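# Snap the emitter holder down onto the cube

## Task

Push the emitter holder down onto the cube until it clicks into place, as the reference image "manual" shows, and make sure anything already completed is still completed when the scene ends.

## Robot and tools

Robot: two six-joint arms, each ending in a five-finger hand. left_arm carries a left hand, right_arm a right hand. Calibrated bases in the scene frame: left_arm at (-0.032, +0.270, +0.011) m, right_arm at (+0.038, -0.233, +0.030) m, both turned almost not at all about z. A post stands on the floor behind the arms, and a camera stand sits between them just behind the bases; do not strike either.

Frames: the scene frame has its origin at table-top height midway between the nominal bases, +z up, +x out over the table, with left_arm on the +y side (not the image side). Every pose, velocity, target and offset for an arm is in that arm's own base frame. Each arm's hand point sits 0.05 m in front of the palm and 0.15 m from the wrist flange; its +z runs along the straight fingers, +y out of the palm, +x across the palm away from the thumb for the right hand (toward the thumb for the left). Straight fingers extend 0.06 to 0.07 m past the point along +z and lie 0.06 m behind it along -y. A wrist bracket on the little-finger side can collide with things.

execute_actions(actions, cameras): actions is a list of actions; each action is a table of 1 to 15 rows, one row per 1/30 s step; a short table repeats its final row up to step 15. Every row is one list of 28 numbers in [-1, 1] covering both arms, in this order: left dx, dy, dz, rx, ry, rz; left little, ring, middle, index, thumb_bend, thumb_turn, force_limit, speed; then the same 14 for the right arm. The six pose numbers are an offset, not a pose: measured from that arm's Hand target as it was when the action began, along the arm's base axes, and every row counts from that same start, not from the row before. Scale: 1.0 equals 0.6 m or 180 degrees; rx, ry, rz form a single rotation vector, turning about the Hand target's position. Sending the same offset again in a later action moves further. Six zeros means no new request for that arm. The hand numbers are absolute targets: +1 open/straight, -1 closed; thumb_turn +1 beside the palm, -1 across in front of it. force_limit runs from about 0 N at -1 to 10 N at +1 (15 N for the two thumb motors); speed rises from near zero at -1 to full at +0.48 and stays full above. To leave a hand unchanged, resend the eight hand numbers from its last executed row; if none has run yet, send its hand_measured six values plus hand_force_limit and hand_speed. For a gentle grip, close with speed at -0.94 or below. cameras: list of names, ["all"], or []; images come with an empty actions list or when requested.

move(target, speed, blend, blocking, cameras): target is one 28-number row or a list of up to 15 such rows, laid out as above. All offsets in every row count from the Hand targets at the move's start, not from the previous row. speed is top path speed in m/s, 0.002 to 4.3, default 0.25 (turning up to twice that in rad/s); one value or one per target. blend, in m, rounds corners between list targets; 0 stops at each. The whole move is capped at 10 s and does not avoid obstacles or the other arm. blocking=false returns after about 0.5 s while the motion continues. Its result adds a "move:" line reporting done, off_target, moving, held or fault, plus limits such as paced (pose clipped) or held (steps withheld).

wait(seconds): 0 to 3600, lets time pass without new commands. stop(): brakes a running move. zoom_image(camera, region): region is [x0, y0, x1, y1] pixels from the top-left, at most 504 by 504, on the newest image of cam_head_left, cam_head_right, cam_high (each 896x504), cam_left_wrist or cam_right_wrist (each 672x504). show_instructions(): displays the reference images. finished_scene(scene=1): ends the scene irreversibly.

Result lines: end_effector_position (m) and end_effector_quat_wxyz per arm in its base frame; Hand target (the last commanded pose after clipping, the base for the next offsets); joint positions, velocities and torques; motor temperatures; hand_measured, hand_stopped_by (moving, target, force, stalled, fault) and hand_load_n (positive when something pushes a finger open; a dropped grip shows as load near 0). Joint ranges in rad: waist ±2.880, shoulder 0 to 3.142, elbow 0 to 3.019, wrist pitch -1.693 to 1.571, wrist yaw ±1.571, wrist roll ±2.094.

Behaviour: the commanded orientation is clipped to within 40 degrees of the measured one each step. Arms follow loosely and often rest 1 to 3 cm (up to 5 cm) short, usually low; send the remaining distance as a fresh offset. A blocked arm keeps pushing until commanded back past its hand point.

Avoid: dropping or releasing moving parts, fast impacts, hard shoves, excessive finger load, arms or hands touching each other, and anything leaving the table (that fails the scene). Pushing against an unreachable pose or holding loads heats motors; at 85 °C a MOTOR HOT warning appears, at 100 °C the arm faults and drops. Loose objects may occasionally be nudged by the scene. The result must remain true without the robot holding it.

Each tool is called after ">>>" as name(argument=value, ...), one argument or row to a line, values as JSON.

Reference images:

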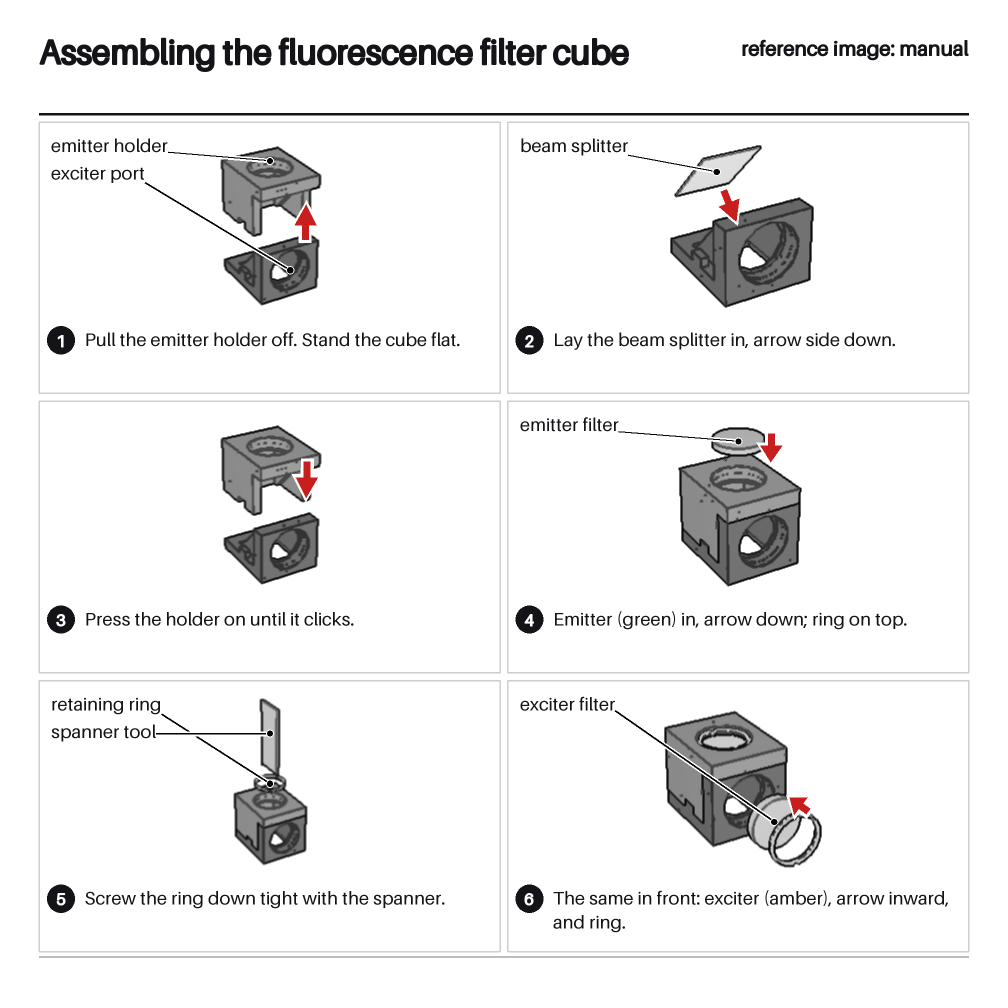

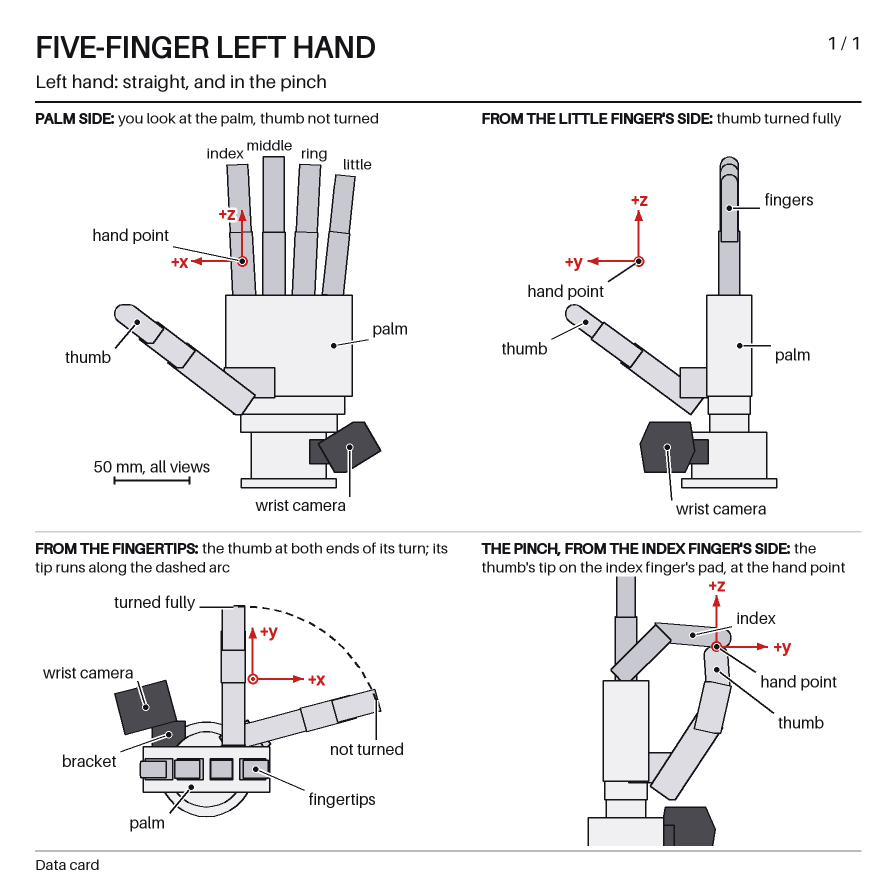

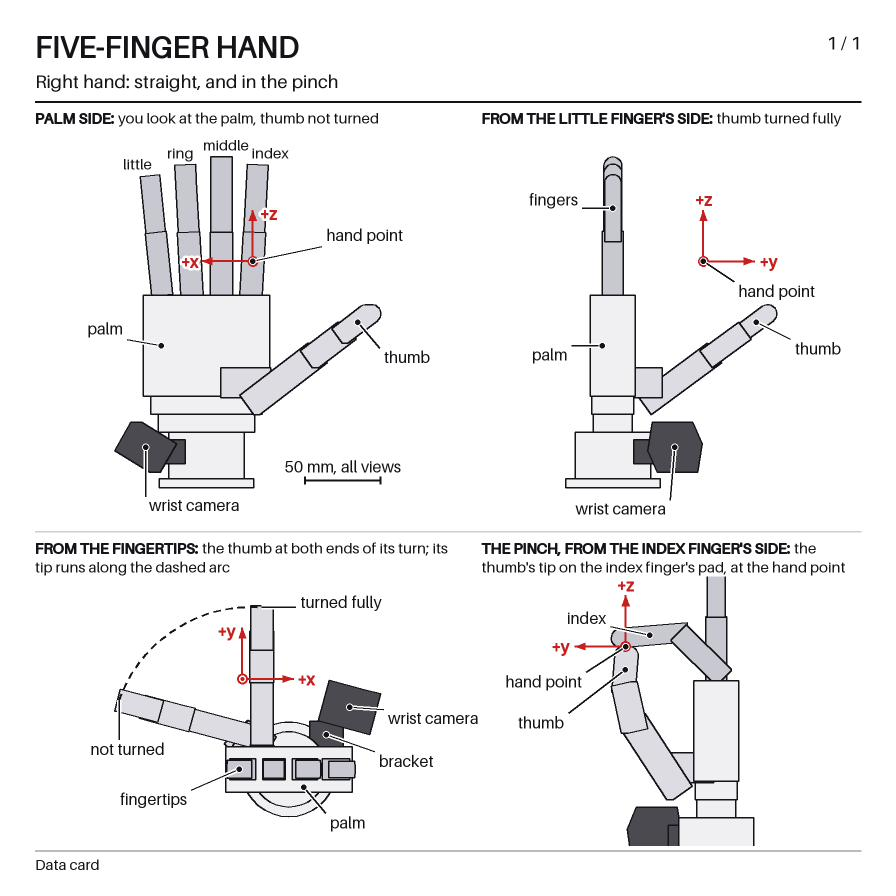

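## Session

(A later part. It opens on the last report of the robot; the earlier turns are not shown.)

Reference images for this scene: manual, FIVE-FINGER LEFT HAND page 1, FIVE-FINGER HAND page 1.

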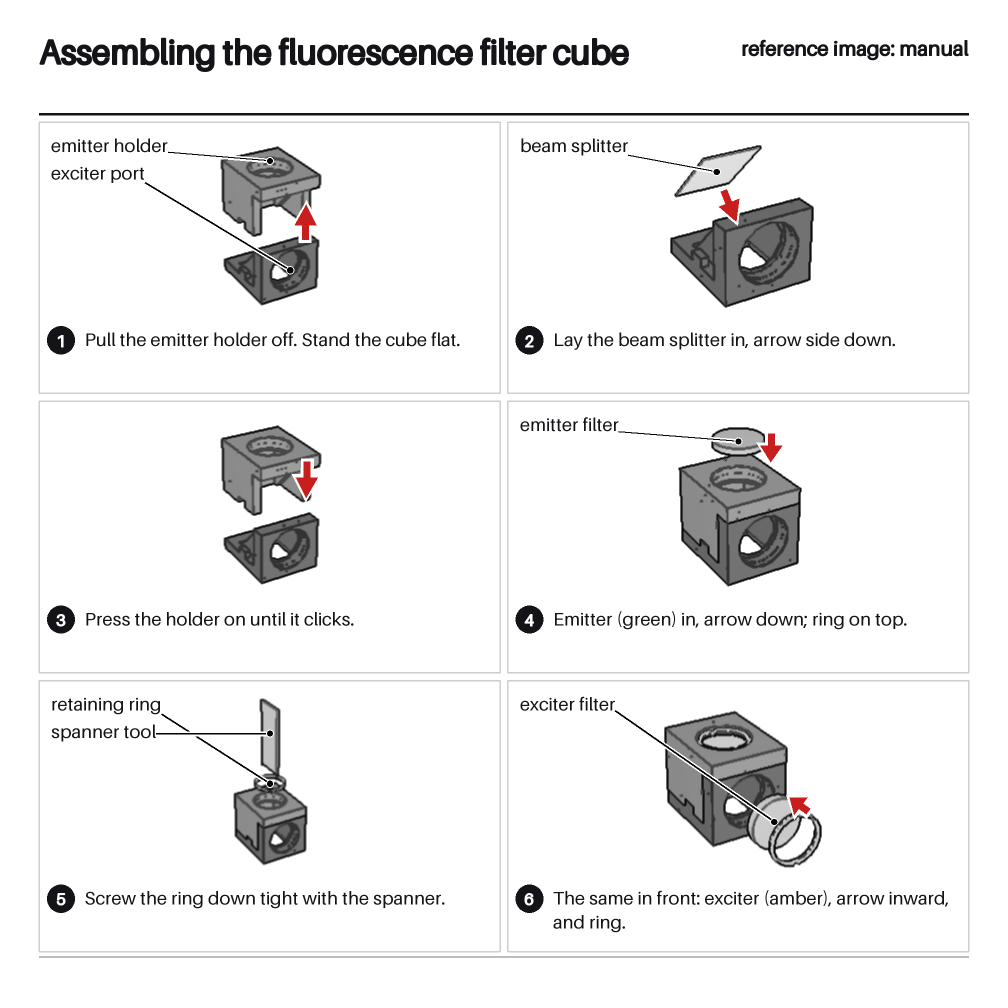

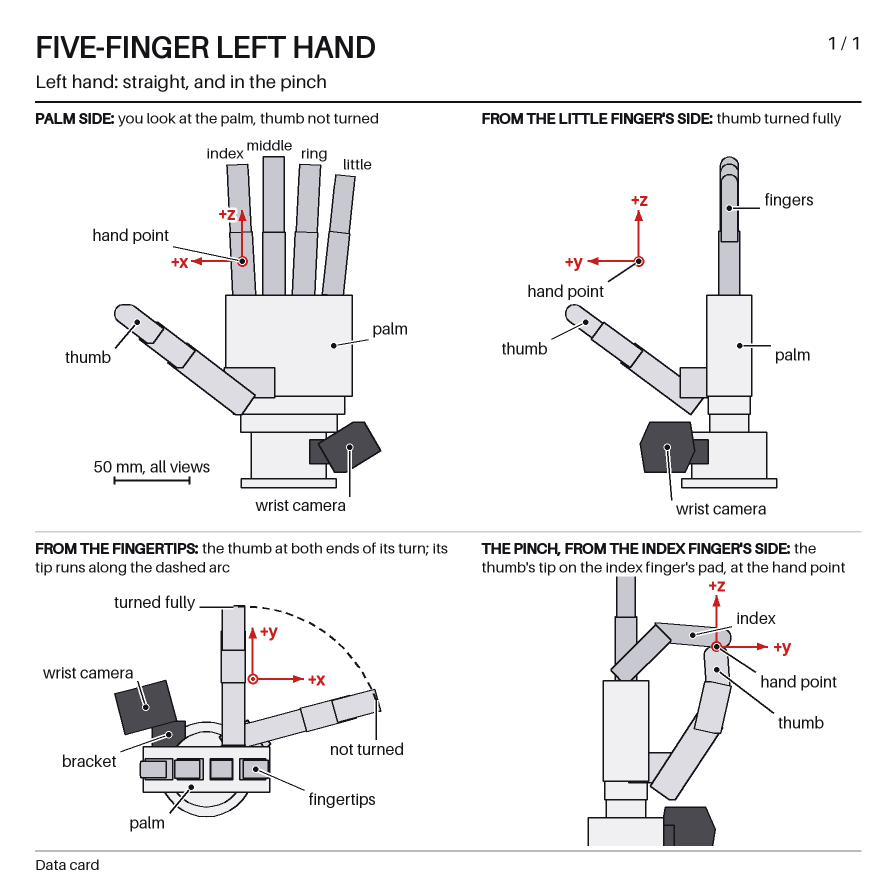

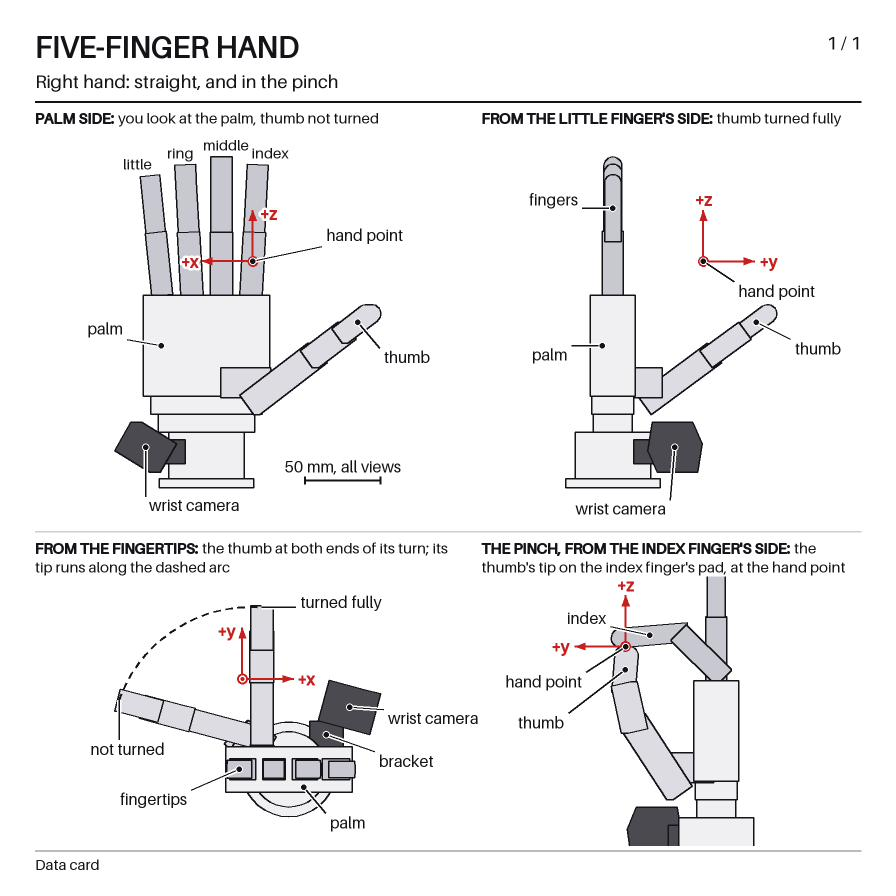

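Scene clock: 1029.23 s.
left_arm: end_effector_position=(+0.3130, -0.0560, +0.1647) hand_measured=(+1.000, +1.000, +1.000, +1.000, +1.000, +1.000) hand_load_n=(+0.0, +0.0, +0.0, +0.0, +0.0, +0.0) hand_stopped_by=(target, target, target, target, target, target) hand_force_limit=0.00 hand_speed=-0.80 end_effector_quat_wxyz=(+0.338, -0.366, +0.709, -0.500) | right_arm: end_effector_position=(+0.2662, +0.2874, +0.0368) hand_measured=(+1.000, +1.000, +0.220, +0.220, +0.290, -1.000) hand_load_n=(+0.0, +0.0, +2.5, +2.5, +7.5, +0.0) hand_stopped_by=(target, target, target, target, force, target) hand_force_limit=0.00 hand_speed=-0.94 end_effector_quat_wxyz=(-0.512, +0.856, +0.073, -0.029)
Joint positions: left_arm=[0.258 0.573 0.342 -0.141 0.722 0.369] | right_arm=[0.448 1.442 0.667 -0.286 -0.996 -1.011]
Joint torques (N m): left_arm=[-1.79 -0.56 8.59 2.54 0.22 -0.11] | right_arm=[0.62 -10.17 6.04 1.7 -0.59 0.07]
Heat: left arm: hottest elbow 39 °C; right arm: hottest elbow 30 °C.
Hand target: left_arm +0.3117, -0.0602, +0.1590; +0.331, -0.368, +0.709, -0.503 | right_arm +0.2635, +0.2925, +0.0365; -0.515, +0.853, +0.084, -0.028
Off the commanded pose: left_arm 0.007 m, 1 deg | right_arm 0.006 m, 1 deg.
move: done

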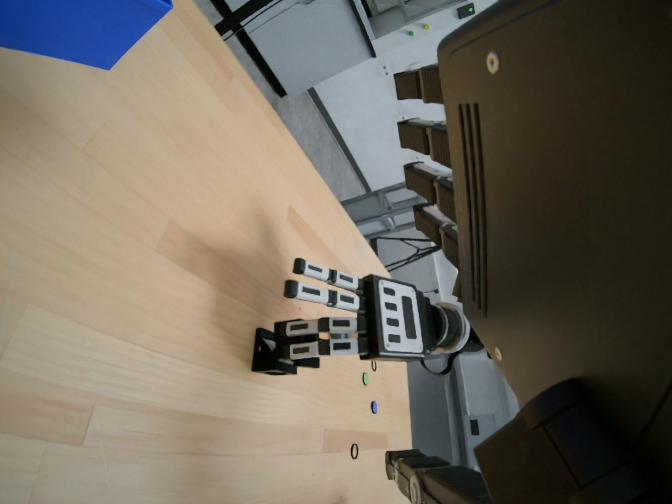

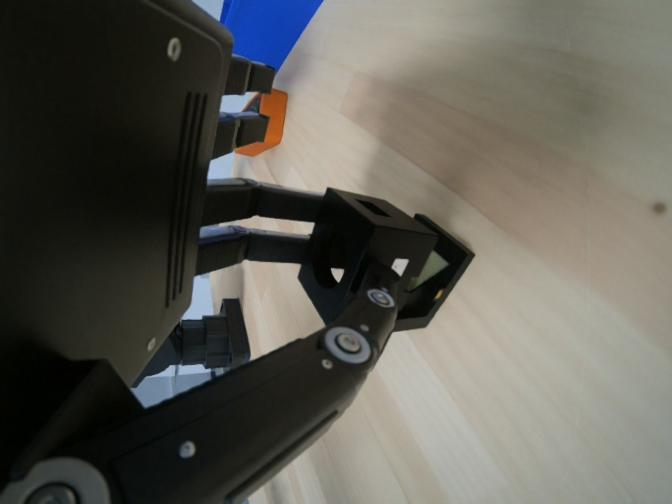

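>>> move(
  target=[0,0,0,0,0,0,1,1,1,1,1,1,0,-0.8,0.0043,0.0,0.025,0,0,0.0,1,1,0.22,0.22,0.1,-1,0.0,-0.94],
  speed=0.12,
  cameras=["cam_left_wrist","cam_right_wrist","cam_head_right"],
)

>>> zoom_image(
  camera="cam_left_wrist",
  region=[245, 315, 305, 375],
)

>>> zoom_image(
  camera="cam_right_wrist",
  region=[385, 210, 490, 340],
)

Scene clock: 1065.30 s.
left_arm: end_effector_position=(+0.3130, -0.0560, +0.1647) hand_measured=(+1.000, +1.000, +1.000, +1.000, +1.000, +1.000) hand_load_n=(+0.0, -0.5, +0.0, +0.0, +0.0, +0.0) hand_stopped_by=(target, target, target, target, target, target) hand_force_limit=0.00 hand_speed=-0.80 end_effector_quat_wxyz=(+0.338, -0.366, +0.709, -0.500) | right_arm: end_effector_position=(+0.2610, +0.2849, +0.0372) hand_measured=(+1.000, +1.000, +0.220, +0.220, +0.290, -1.000) hand_load_n=(+0.0, +0.0, +2.5, +2.5, +7.5, +0.0) hand_stopped_by=(target, target, target, target, force, target) hand_force_limit=0.00 hand_speed=-0.94 end_effector_quat_wxyz=(-0.508, +0.858, +0.068, -0.039)
Joint positions: left_arm=[0.258 0.573 0.342 -0.141 0.722 0.369] | right_arm=[0.448 1.437 0.667 -0.316 -0.997 -1.013]
Joint torques (N m): left_arm=[-1.9 -0.15 8.53 2.55 0.23 -0.11] | right_arm=[0.26 -12.22 7.71 0.9 -0.63 0.05]
Heat: left arm: hottest elbow 39 °C; right arm: hottest elbow 31 °C.
Hand target: left_arm +0.3117, -0.0602, +0.1590; +0.331, -0.368, +0.709, -0.503 | right_arm +0.2662, +0.2926, +0.0516; -0.515, +0.852, +0.084, -0.028
Off the commanded pose: left_arm 0.007 m, 1 deg | right_arm 0.017 m, 2 deg.
move: off_target (right_arm)
Images, in order (width x height): cam_head_right 896x504, cam_left_wrist 672x504, cam_right_wrist 672x504.

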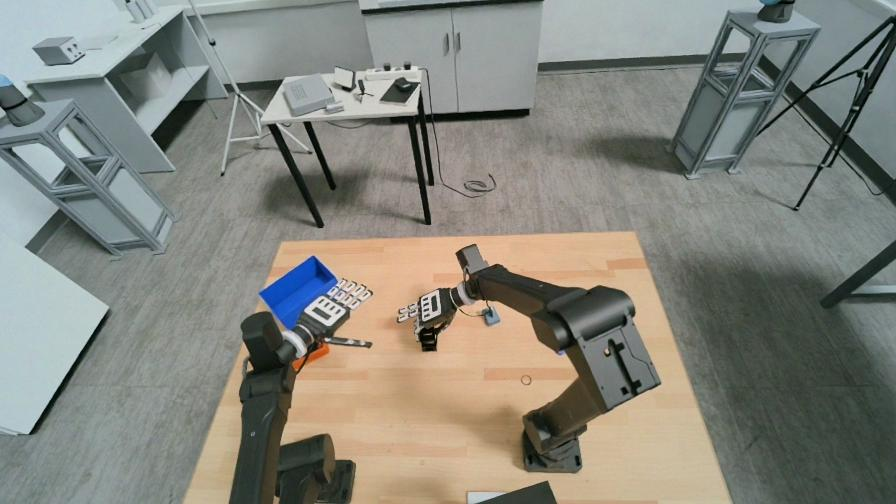

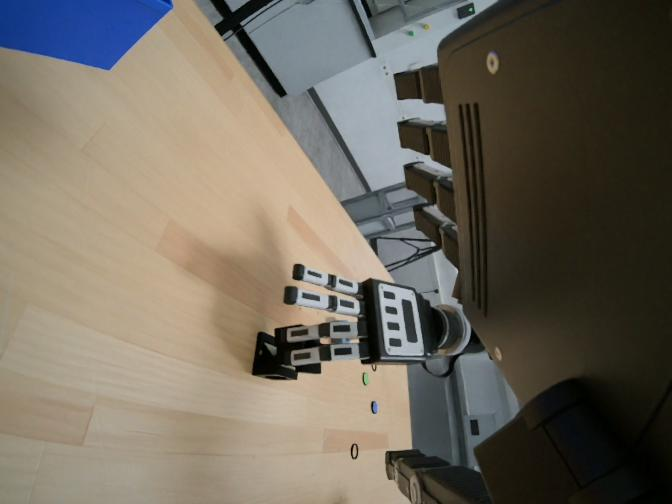

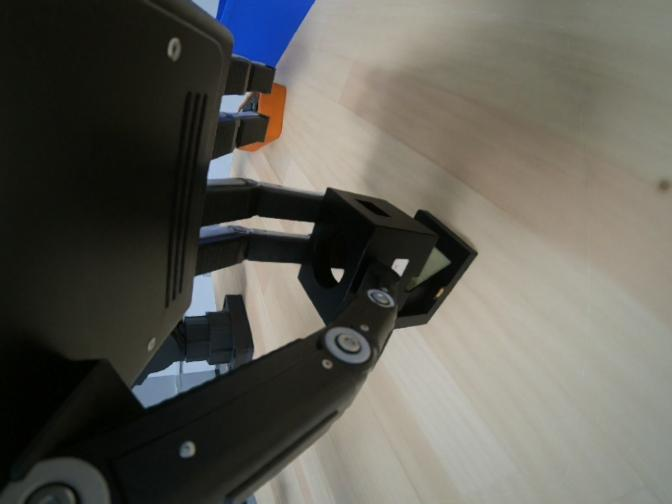

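Scaled by 8.400 from the camera's image (finer frame: 960x720).

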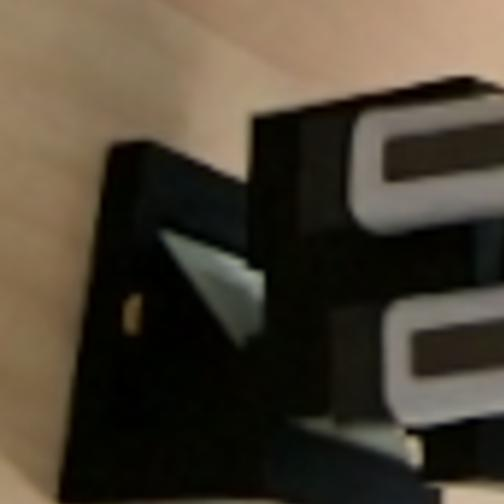

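Scaled by 3.877 from the camera's image (finer frame: 960x720).

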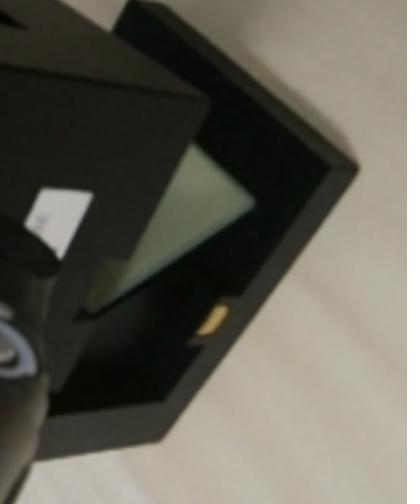

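>>> move(
  target=[0,0,0,0,0,0,1,1,1,1,1,1,0,-0.8,0.0043,0.0,0.03,0,0,0.0,1,1,0.22,0.22,0.1,-1,0.0,-0.94],
  speed=0.15,
  cameras=["cam_left_wrist","cam_right_wrist"],
)

>>> zoom_image(
  camera="cam_left_wrist",
  region=[245, 315, 305, 385],
)

>>> zoom_image(
  camera="cam_right_wrist",
  region=[375, 210, 490, 350],
)

Scene clock: 1069.40 s.
left_arm: end_effector_position=(+0.3130, -0.0560, +0.1647) hand_measured=(+1.000, +1.000, +1.000, +1.000, +1.000, +1.000) hand_load_n=(-0.5, +0.0, +0.0, +0.0, +0.0, -0.5) hand_stopped_by=(target, target, target, target, target, target) hand_force_limit=0.00 hand_speed=-0.80 end_effector_quat_wxyz=(+0.338, -0.366, +0.709, -0.500) | right_arm: end_effector_position=(+0.2512, +0.2803, +0.0474) hand_measured=(+1.000, +1.000, +0.220, +0.220, +0.290, -1.000) hand_load_n=(+0.0, +0.0, +2.5, +2.5, +7.5, +0.0) hand_stopped_by=(target, target, target, target, force, target) hand_force_limit=0.00 hand_speed=-0.94 end_effector_quat_wxyz=(-0.504, +0.860, +0.063, -0.050)
Joint positions: left_arm=[0.258 0.573 0.342 -0.141 0.722 0.369] | right_arm=[0.448 1.398 0.667 -0.384 -0.998 -1.018]
Joint torques (N m): left_arm=[-1.73 -0.09 8.53 2.55 0.21 -0.12] | right_arm=[-0.03 -11.52 9.94 0.79 -0.64 0.06]
Heat: left arm: hottest elbow 39 °C; right arm: hottest elbow 31 °C.
Hand target: left_arm +0.3117, -0.0602, +0.1590; +0.331, -0.368, +0.709, -0.503 | right_arm +0.2688, +0.2926, +0.0696; -0.515, +0.853, +0.084, -0.028
Off the commanded pose: left_arm 0.007 m, 1 deg | right_arm 0.031 m, 4 deg.
move: off_target (right_arm)

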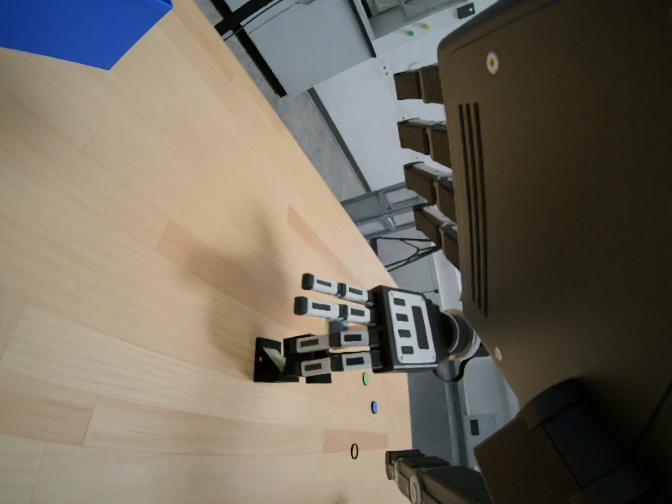

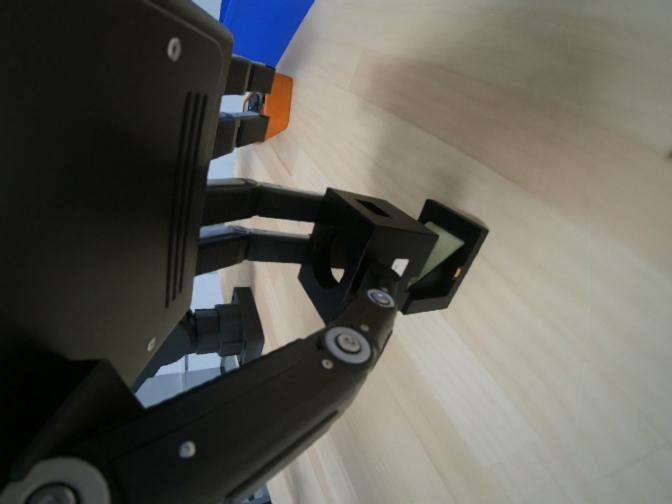

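Scaled by 7.200 from the camera's image (finer frame: 960x720).

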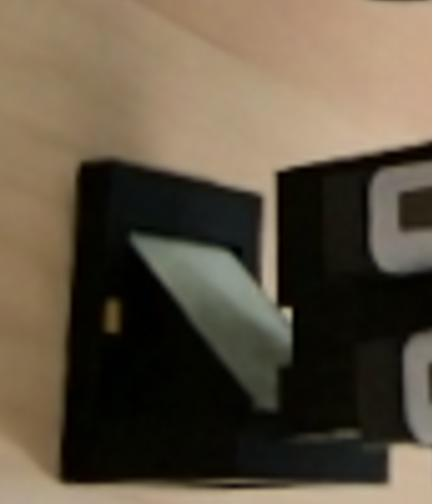

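Scaled by 3.600 from the camera's image (finer frame: 960x720).

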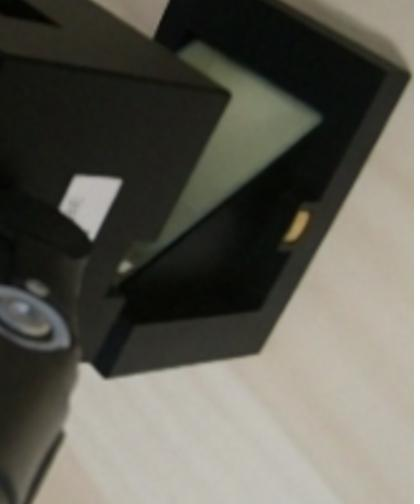

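>>> move(
  target=[0,0,0,0,0,0,1,1,1,1,1,1,0,-0.8,-0.010,0.0,0.03,0,0,0.0,1,1,0.22,0.22,0.1,-1,0.0,-0.94],
  speed=0.15,
  cameras=["cam_left_wrist","cam_right_wrist"],
)

>>> zoom_image(
  camera="cam_left_wrist",
  region=[245, 315, 305, 385],
)

>>> zoom_image(
  camera="cam_right_wrist",
  region=[375, 170, 515, 350],
)

Scene clock: 1073.63 s.
left_arm: end_effector_position=(+0.3130, -0.0560, +0.1647) hand_measured=(+1.000, +1.000, +1.000, +1.000, +1.000, +1.000) hand_load_n=(+0.0, +0.0, +0.0, +0.0, +0.0, +0.0) hand_stopped_by=(target, target, target, target, target, target) hand_force_limit=0.00 hand_speed=-0.80 end_effector_quat_wxyz=(+0.338, -0.366, +0.709, -0.500) | right_arm: end_effector_position=(+0.2454, +0.2775, +0.0631) hand_measured=(+1.000, +1.000, +0.220, +0.220, +0.290, -1.000) hand_load_n=(-0.5, +0.0, +2.5, +2.5, +7.5, +0.0) hand_stopped_by=(target, target, target, target, force, target) hand_force_limit=0.00 hand_speed=-0.94 end_effector_quat_wxyz=(-0.505, +0.859, +0.065, -0.048)
Joint positions: left_arm=[0.258 0.573 0.342 -0.141 0.722 0.369] | right_arm=[0.448 1.343 0.667 -0.434 -0.998 -1.018]
Joint torques (N m): left_arm=[-1.67 -0.26 8.57 2.55 0.2 -0.12] | right_arm=[0.62 -10.75 10.78 0.8 -0.54 0.16]
Heat: left arm: hottest elbow 39 °C; right arm: hottest elbow 32 °C.
Hand target: left_arm +0.3117, -0.0602, +0.1590; +0.331, -0.368, +0.709, -0.503 | right_arm +0.2628, +0.2926, +0.0875; -0.515, +0.853, +0.084, -0.028
Off the commanded pose: left_arm 0.007 m, 1 deg | right_arm 0.034 m, 3 deg.
move: off_target (right_arm)

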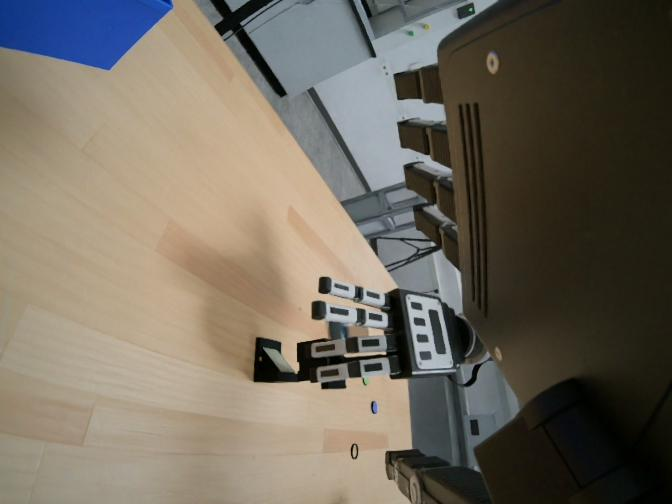

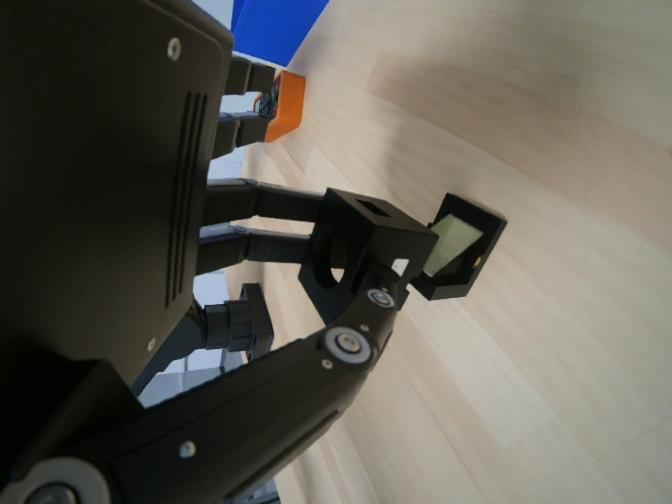

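Scaled by 7.200 from the camera's image (finer frame: 960x720).

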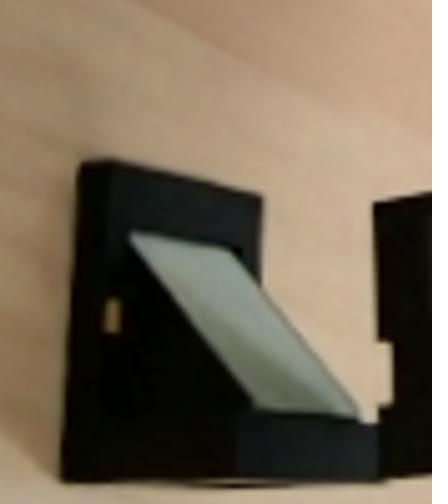

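Scaled by 2.800 from the camera's image (finer frame: 960x720).

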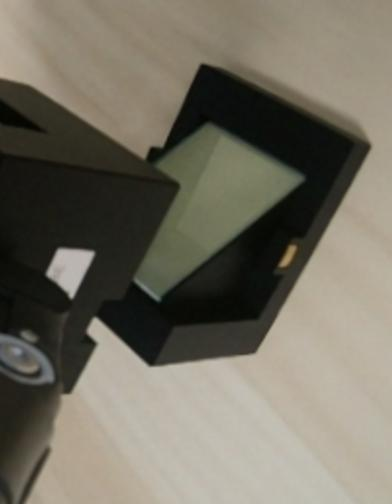

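>>> zoom_image(
  camera="cam_right_wrist",
  region=[405, 185, 515, 305],
)

>>> zoom_image(
  camera="cam_left_wrist",
  region=[250, 330, 305, 385],
)

>>> zoom_image(
  camera="cam_right_wrist",
  region=[320, 180, 450, 330],
)

Scaled by 4.200 from the camera's image (finer frame: 960x720).

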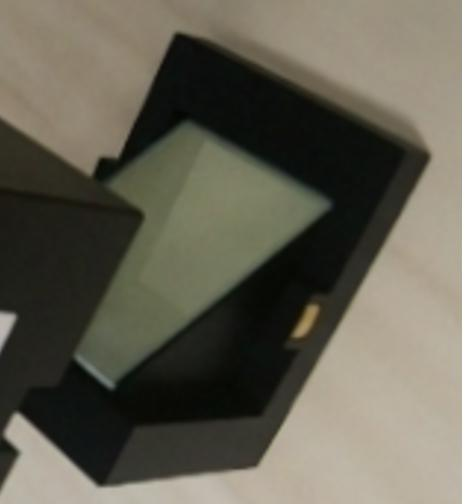

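Scaled by 9.164 from the camera's image (finer frame: 960x720).

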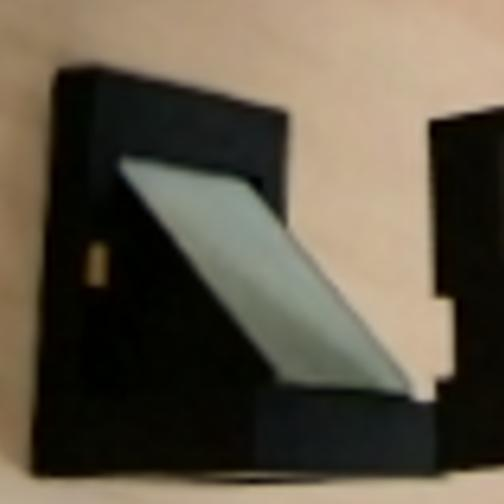

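Scaled by 3.360 from the camera's image (finer frame: 960x720).

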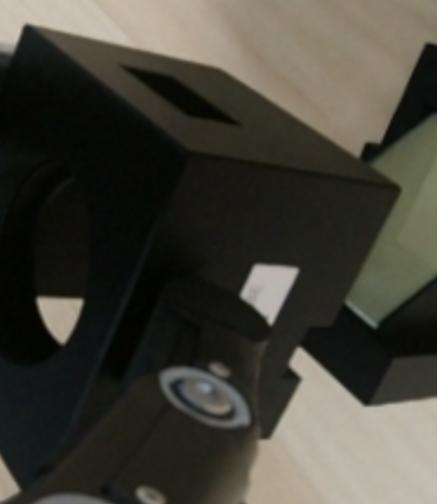

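>>> move(
  target=[
    [0,0,0,0,0,0,1,1,1,1,1,1,0,-0.8,-0.0163,-0.0085,-0.0167,0,0,0.0,1,1,0.22,0.22,0.1,-1,0.0,-0.94],
    [0,0,0,0,0,0,1,1,1,1,1,1,0,-0.8,-0.0163,-0.0085,-0.0575,0,0,0.0,1,1,0.22,0.22,0.1,-1,0.0,-0.94],
  ],
  speed=0.08,
  cameras=["cam_left_wrist","cam_right_wrist"],
)

>>> zoom_image(
  camera="cam_left_wrist",
  region=[250, 325, 310, 385],
)

>>> zoom_image(
  camera="cam_right_wrist",
  region=[380, 200, 500, 350],
)

Scene clock: 1126.90 s.
left_arm: end_effector_position=(+0.3130, -0.0560, +0.1647) hand_measured=(+1.000, +1.000, +1.000, +1.000, +1.000, +1.000) hand_load_n=(+0.0, +0.0, -0.5, +0.0, +0.0, +0.0) hand_stopped_by=(target, target, target, target, target, target) hand_force_limit=0.00 hand_speed=-0.80 end_effector_quat_wxyz=(+0.338, -0.366, +0.709, -0.500) | right_arm: end_effector_position=(+0.2540, +0.2816, +0.0514) hand_measured=(+1.000, +1.000, +0.220, +0.220, +0.290, -1.000) hand_load_n=(+0.0, +0.0, +2.5, +2.5, +7.5, +0.5) hand_stopped_by=(target, target, target, target, force, target) hand_force_limit=0.00 hand_speed=-0.94 end_effector_quat_wxyz=(-0.512, +0.855, +0.075, -0.031)
Joint positions: left_arm=[0.258 0.573 0.342 -0.141 0.722 0.369] | right_arm=[0.448 1.375 0.651 -0.344 -0.998 -1.018]
Joint torques (N m): left_arm=[-1.79 0.09 8.59 2.56 0.21 -0.12] | right_arm=[0.56 -9.64 6.54 1.78 -0.52 0.14]
Motor temperatures (°C): left_arm=[27 24 39 27 25 24] | right_arm=[29 27 37 23 27 25]
Heat: left arm: hottest elbow 39 °C; right arm: hottest elbow 37 °C.
Hand target: left_arm +0.3117, -0.0602, +0.1590; +0.331, -0.368, +0.709, -0.503 | right_arm +0.2530, +0.2875, +0.0531; -0.515, +0.853, +0.084, -0.028
Off the commanded pose: left_arm 0.007 m, 1 deg | right_arm 0.006 m, 1 deg.
move: done

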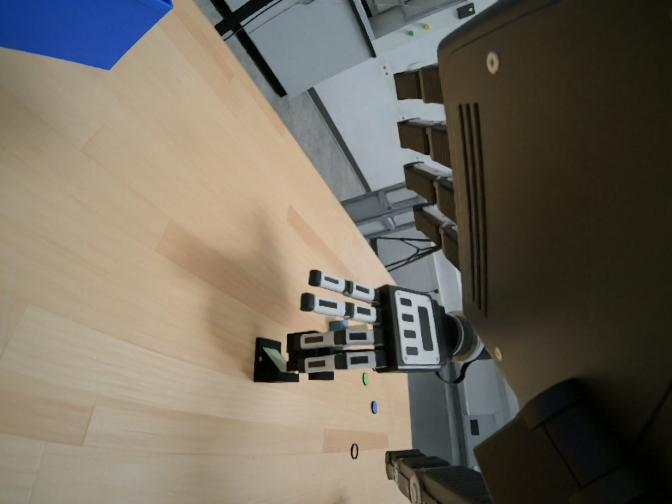

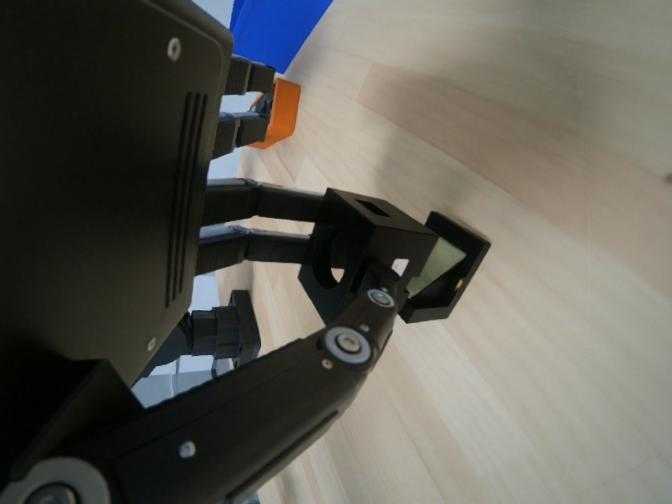

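Scaled by 8.400 from the camera's image (finer frame: 960x720).

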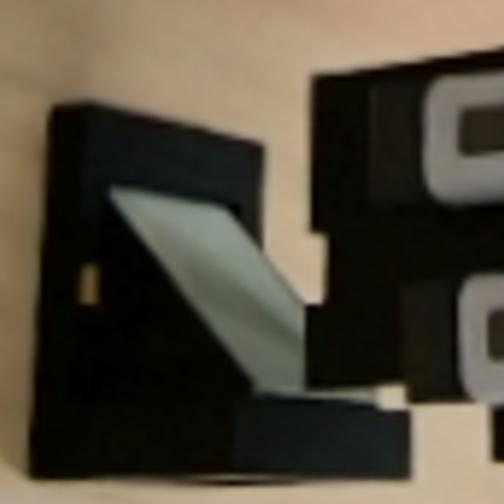

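Scaled by 3.360 from the camera's image (finer frame: 960x720).

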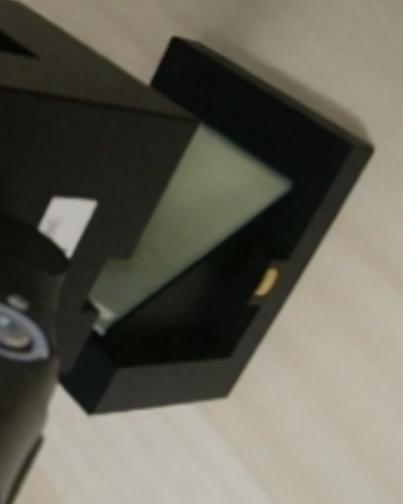

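>>> move(
  target=[0,0,0,0,0,0,1,1,1,1,1,1,0,-0.8,0.0,0.0005,-0.0133,0,0,0.0,1,1,0.22,0.22,0.1,-1,0.0,-0.94],
  speed=0.05,
  cameras=["cam_left_wrist","cam_right_wrist"],
)

>>> zoom_image(
  camera="cam_left_wrist",
  region=[250, 325, 310, 385],
)

>>> zoom_image(
  camera="cam_right_wrist",
  region=[380, 200, 500, 350],
)

Scene clock: 1146.10 s.
left_arm: end_effector_position=(+0.3130, -0.0560, +0.1647) hand_measured=(+1.000, +1.000, +1.000, +1.000, +1.000, +1.000) hand_load_n=(+0.0, +0.0, +0.0, +0.0, +0.0, -0.5) hand_stopped_by=(target, target, target, target, target, target) hand_force_limit=0.00 hand_speed=-0.80 end_effector_quat_wxyz=(+0.338, -0.366, +0.709, -0.500) | right_arm: end_effector_position=(+0.2546, +0.2821, +0.0443) hand_measured=(+1.000, +1.000, +0.220, +0.220, +0.290, -1.000) hand_load_n=(+0.0, +0.0, +2.5, +2.5, +7.5, +0.0) hand_stopped_by=(target, target, target, target, force, target) hand_force_limit=0.00 hand_speed=-0.94 end_effector_quat_wxyz=(-0.512, +0.855, +0.076, -0.029)
Joint positions: left_arm=[0.258 0.573 0.342 -0.141 0.722 0.369] | right_arm=[0.448 1.392 0.643 -0.314 -0.998 -1.018]
Joint torques (N m): left_arm=[-1.79 -0.32 8.58 2.63 0.19 -0.12] | right_arm=[0.73 -9.41 6.35 1.77 -0.5 0.15]
Heat: left arm: hottest elbow 39 °C; right arm: hottest elbow 35 °C.
Hand target: left_arm +0.3117, -0.0602, +0.1590; +0.331, -0.368, +0.709, -0.503 | right_arm +0.2529, +0.2877, +0.0451; -0.515, +0.853, +0.084, -0.028
Off the commanded pose: left_arm 0.007 m, 1 deg | right_arm 0.006 m, 1 deg.
move: done

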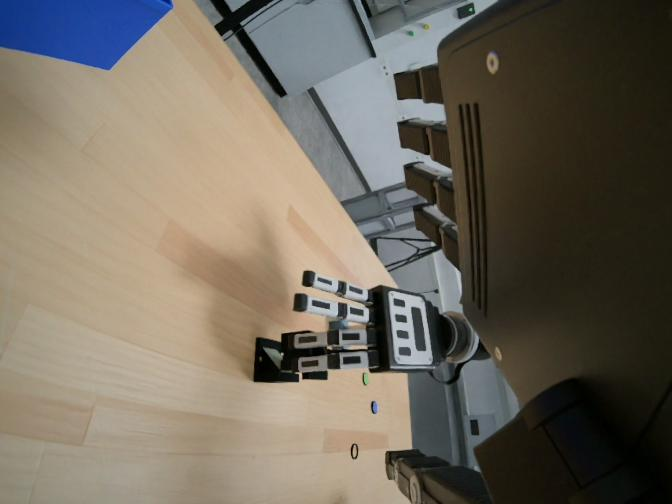

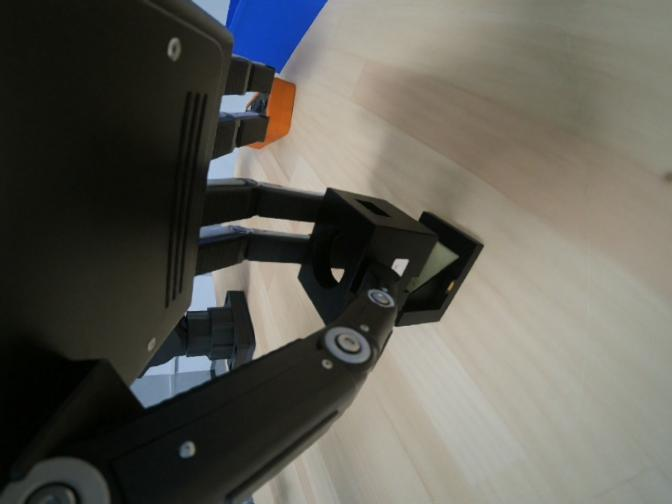

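Scaled by 8.400 from the camera's image (finer frame: 960x720).

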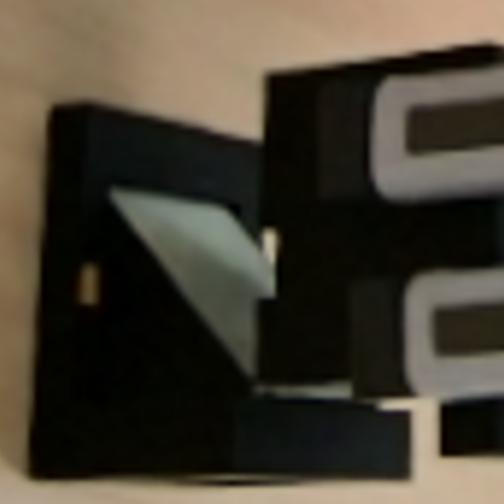

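Scaled by 3.360 from the camera's image (finer frame: 960x720).

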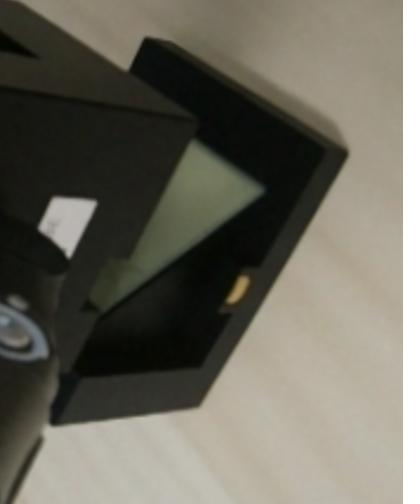

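>>> move(
  target=[0,0,0,0,0,0,1,1,1,1,1,1,0,-0.8,-0.002,0.0,-0.0083,0,0,0.0,1,1,0.22,0.22,0.1,-1,0.0,-0.94],
  speed=0.05,
  cameras=["cam_left_wrist","cam_right_wrist"],
)

>>> zoom_image(
  camera="cam_left_wrist",
  region=[250, 325, 310, 385],
)

>>> zoom_image(
  camera="cam_right_wrist",
  region=[380, 200, 500, 350],
)

Scene clock: 1158.73 s.
left_arm: end_effector_position=(+0.3130, -0.0560, +0.1647) hand_measured=(+1.000, +1.000, +1.000, +1.000, +1.000, +1.000) hand_load_n=(+0.0, +0.0, +0.0, +0.0, +0.0, -0.5) hand_stopped_by=(target, target, target, target, target, target) hand_force_limit=0.00 hand_speed=-0.80 end_effector_quat_wxyz=(+0.338, -0.366, +0.709, -0.500) | right_arm: end_effector_position=(+0.2539, +0.2823, +0.0400) hand_measured=(+1.000, +1.000, +0.220, +0.220, +0.290, -1.000) hand_load_n=(+0.0, +0.0, +2.5, +3.0, +7.5, +0.5) hand_stopped_by=(target, target, target, target, force, target) hand_force_limit=0.00 hand_speed=-0.94 end_effector_quat_wxyz=(-0.513, +0.855, +0.077, -0.028)
Joint positions: left_arm=[0.258 0.573 0.342 -0.141 0.722 0.369] | right_arm=[0.45 1.401 0.634 -0.294 -0.998 -1.018]
Joint torques (N m): left_arm=[-1.67 -0.21 8.58 2.61 0.21 -0.14] | right_arm=[0.67 -9.52 6.23 1.72 -0.47 0.17]
Heat: left arm: hottest elbow 39 °C; right arm: hottest elbow 34 °C.
Hand target: left_arm +0.3117, -0.0602, +0.1590; +0.331, -0.368, +0.709, -0.503 | right_arm +0.2518, +0.2878, +0.0401; -0.515, +0.853, +0.084, -0.028
Off the commanded pose: left_arm 0.007 m, 1 deg | right_arm 0.006 m, 1 deg.
move: done

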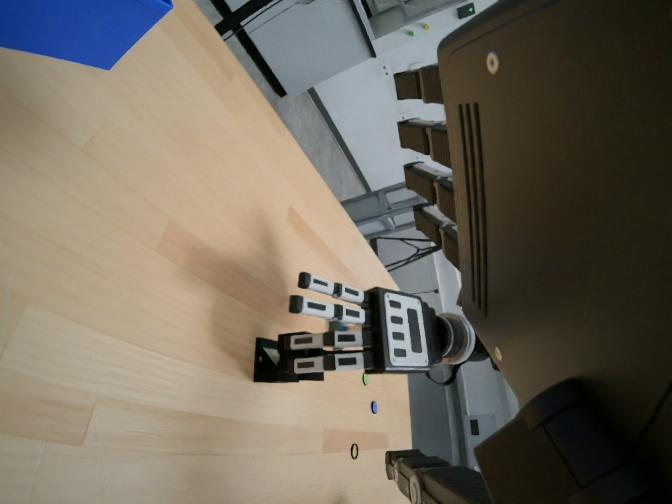

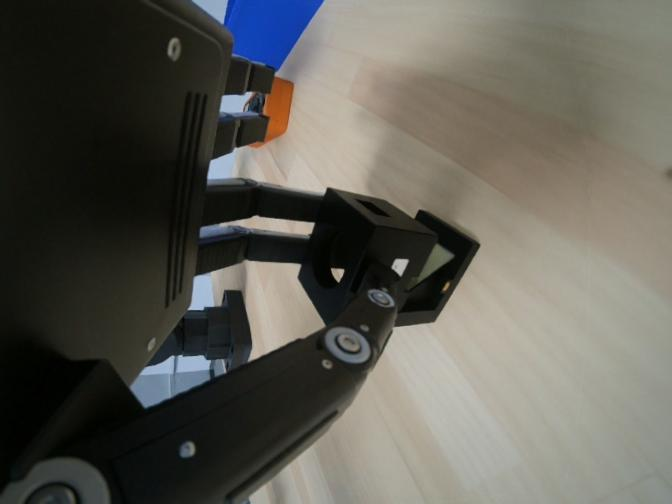

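Scaled by 8.400 from the camera's image (finer frame: 960x720).

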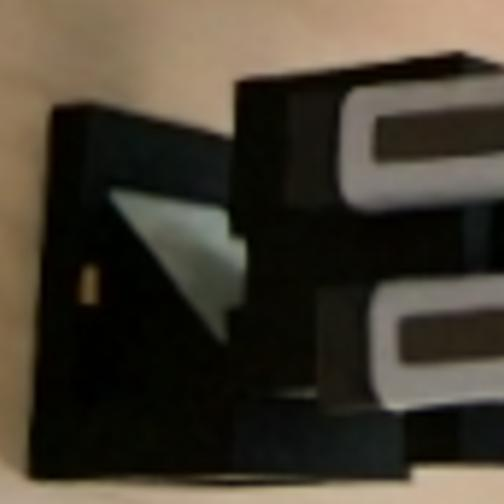

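Scaled by 3.360 from the camera's image (finer frame: 960x720).

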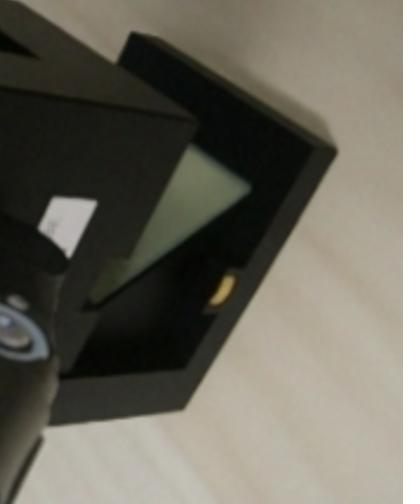

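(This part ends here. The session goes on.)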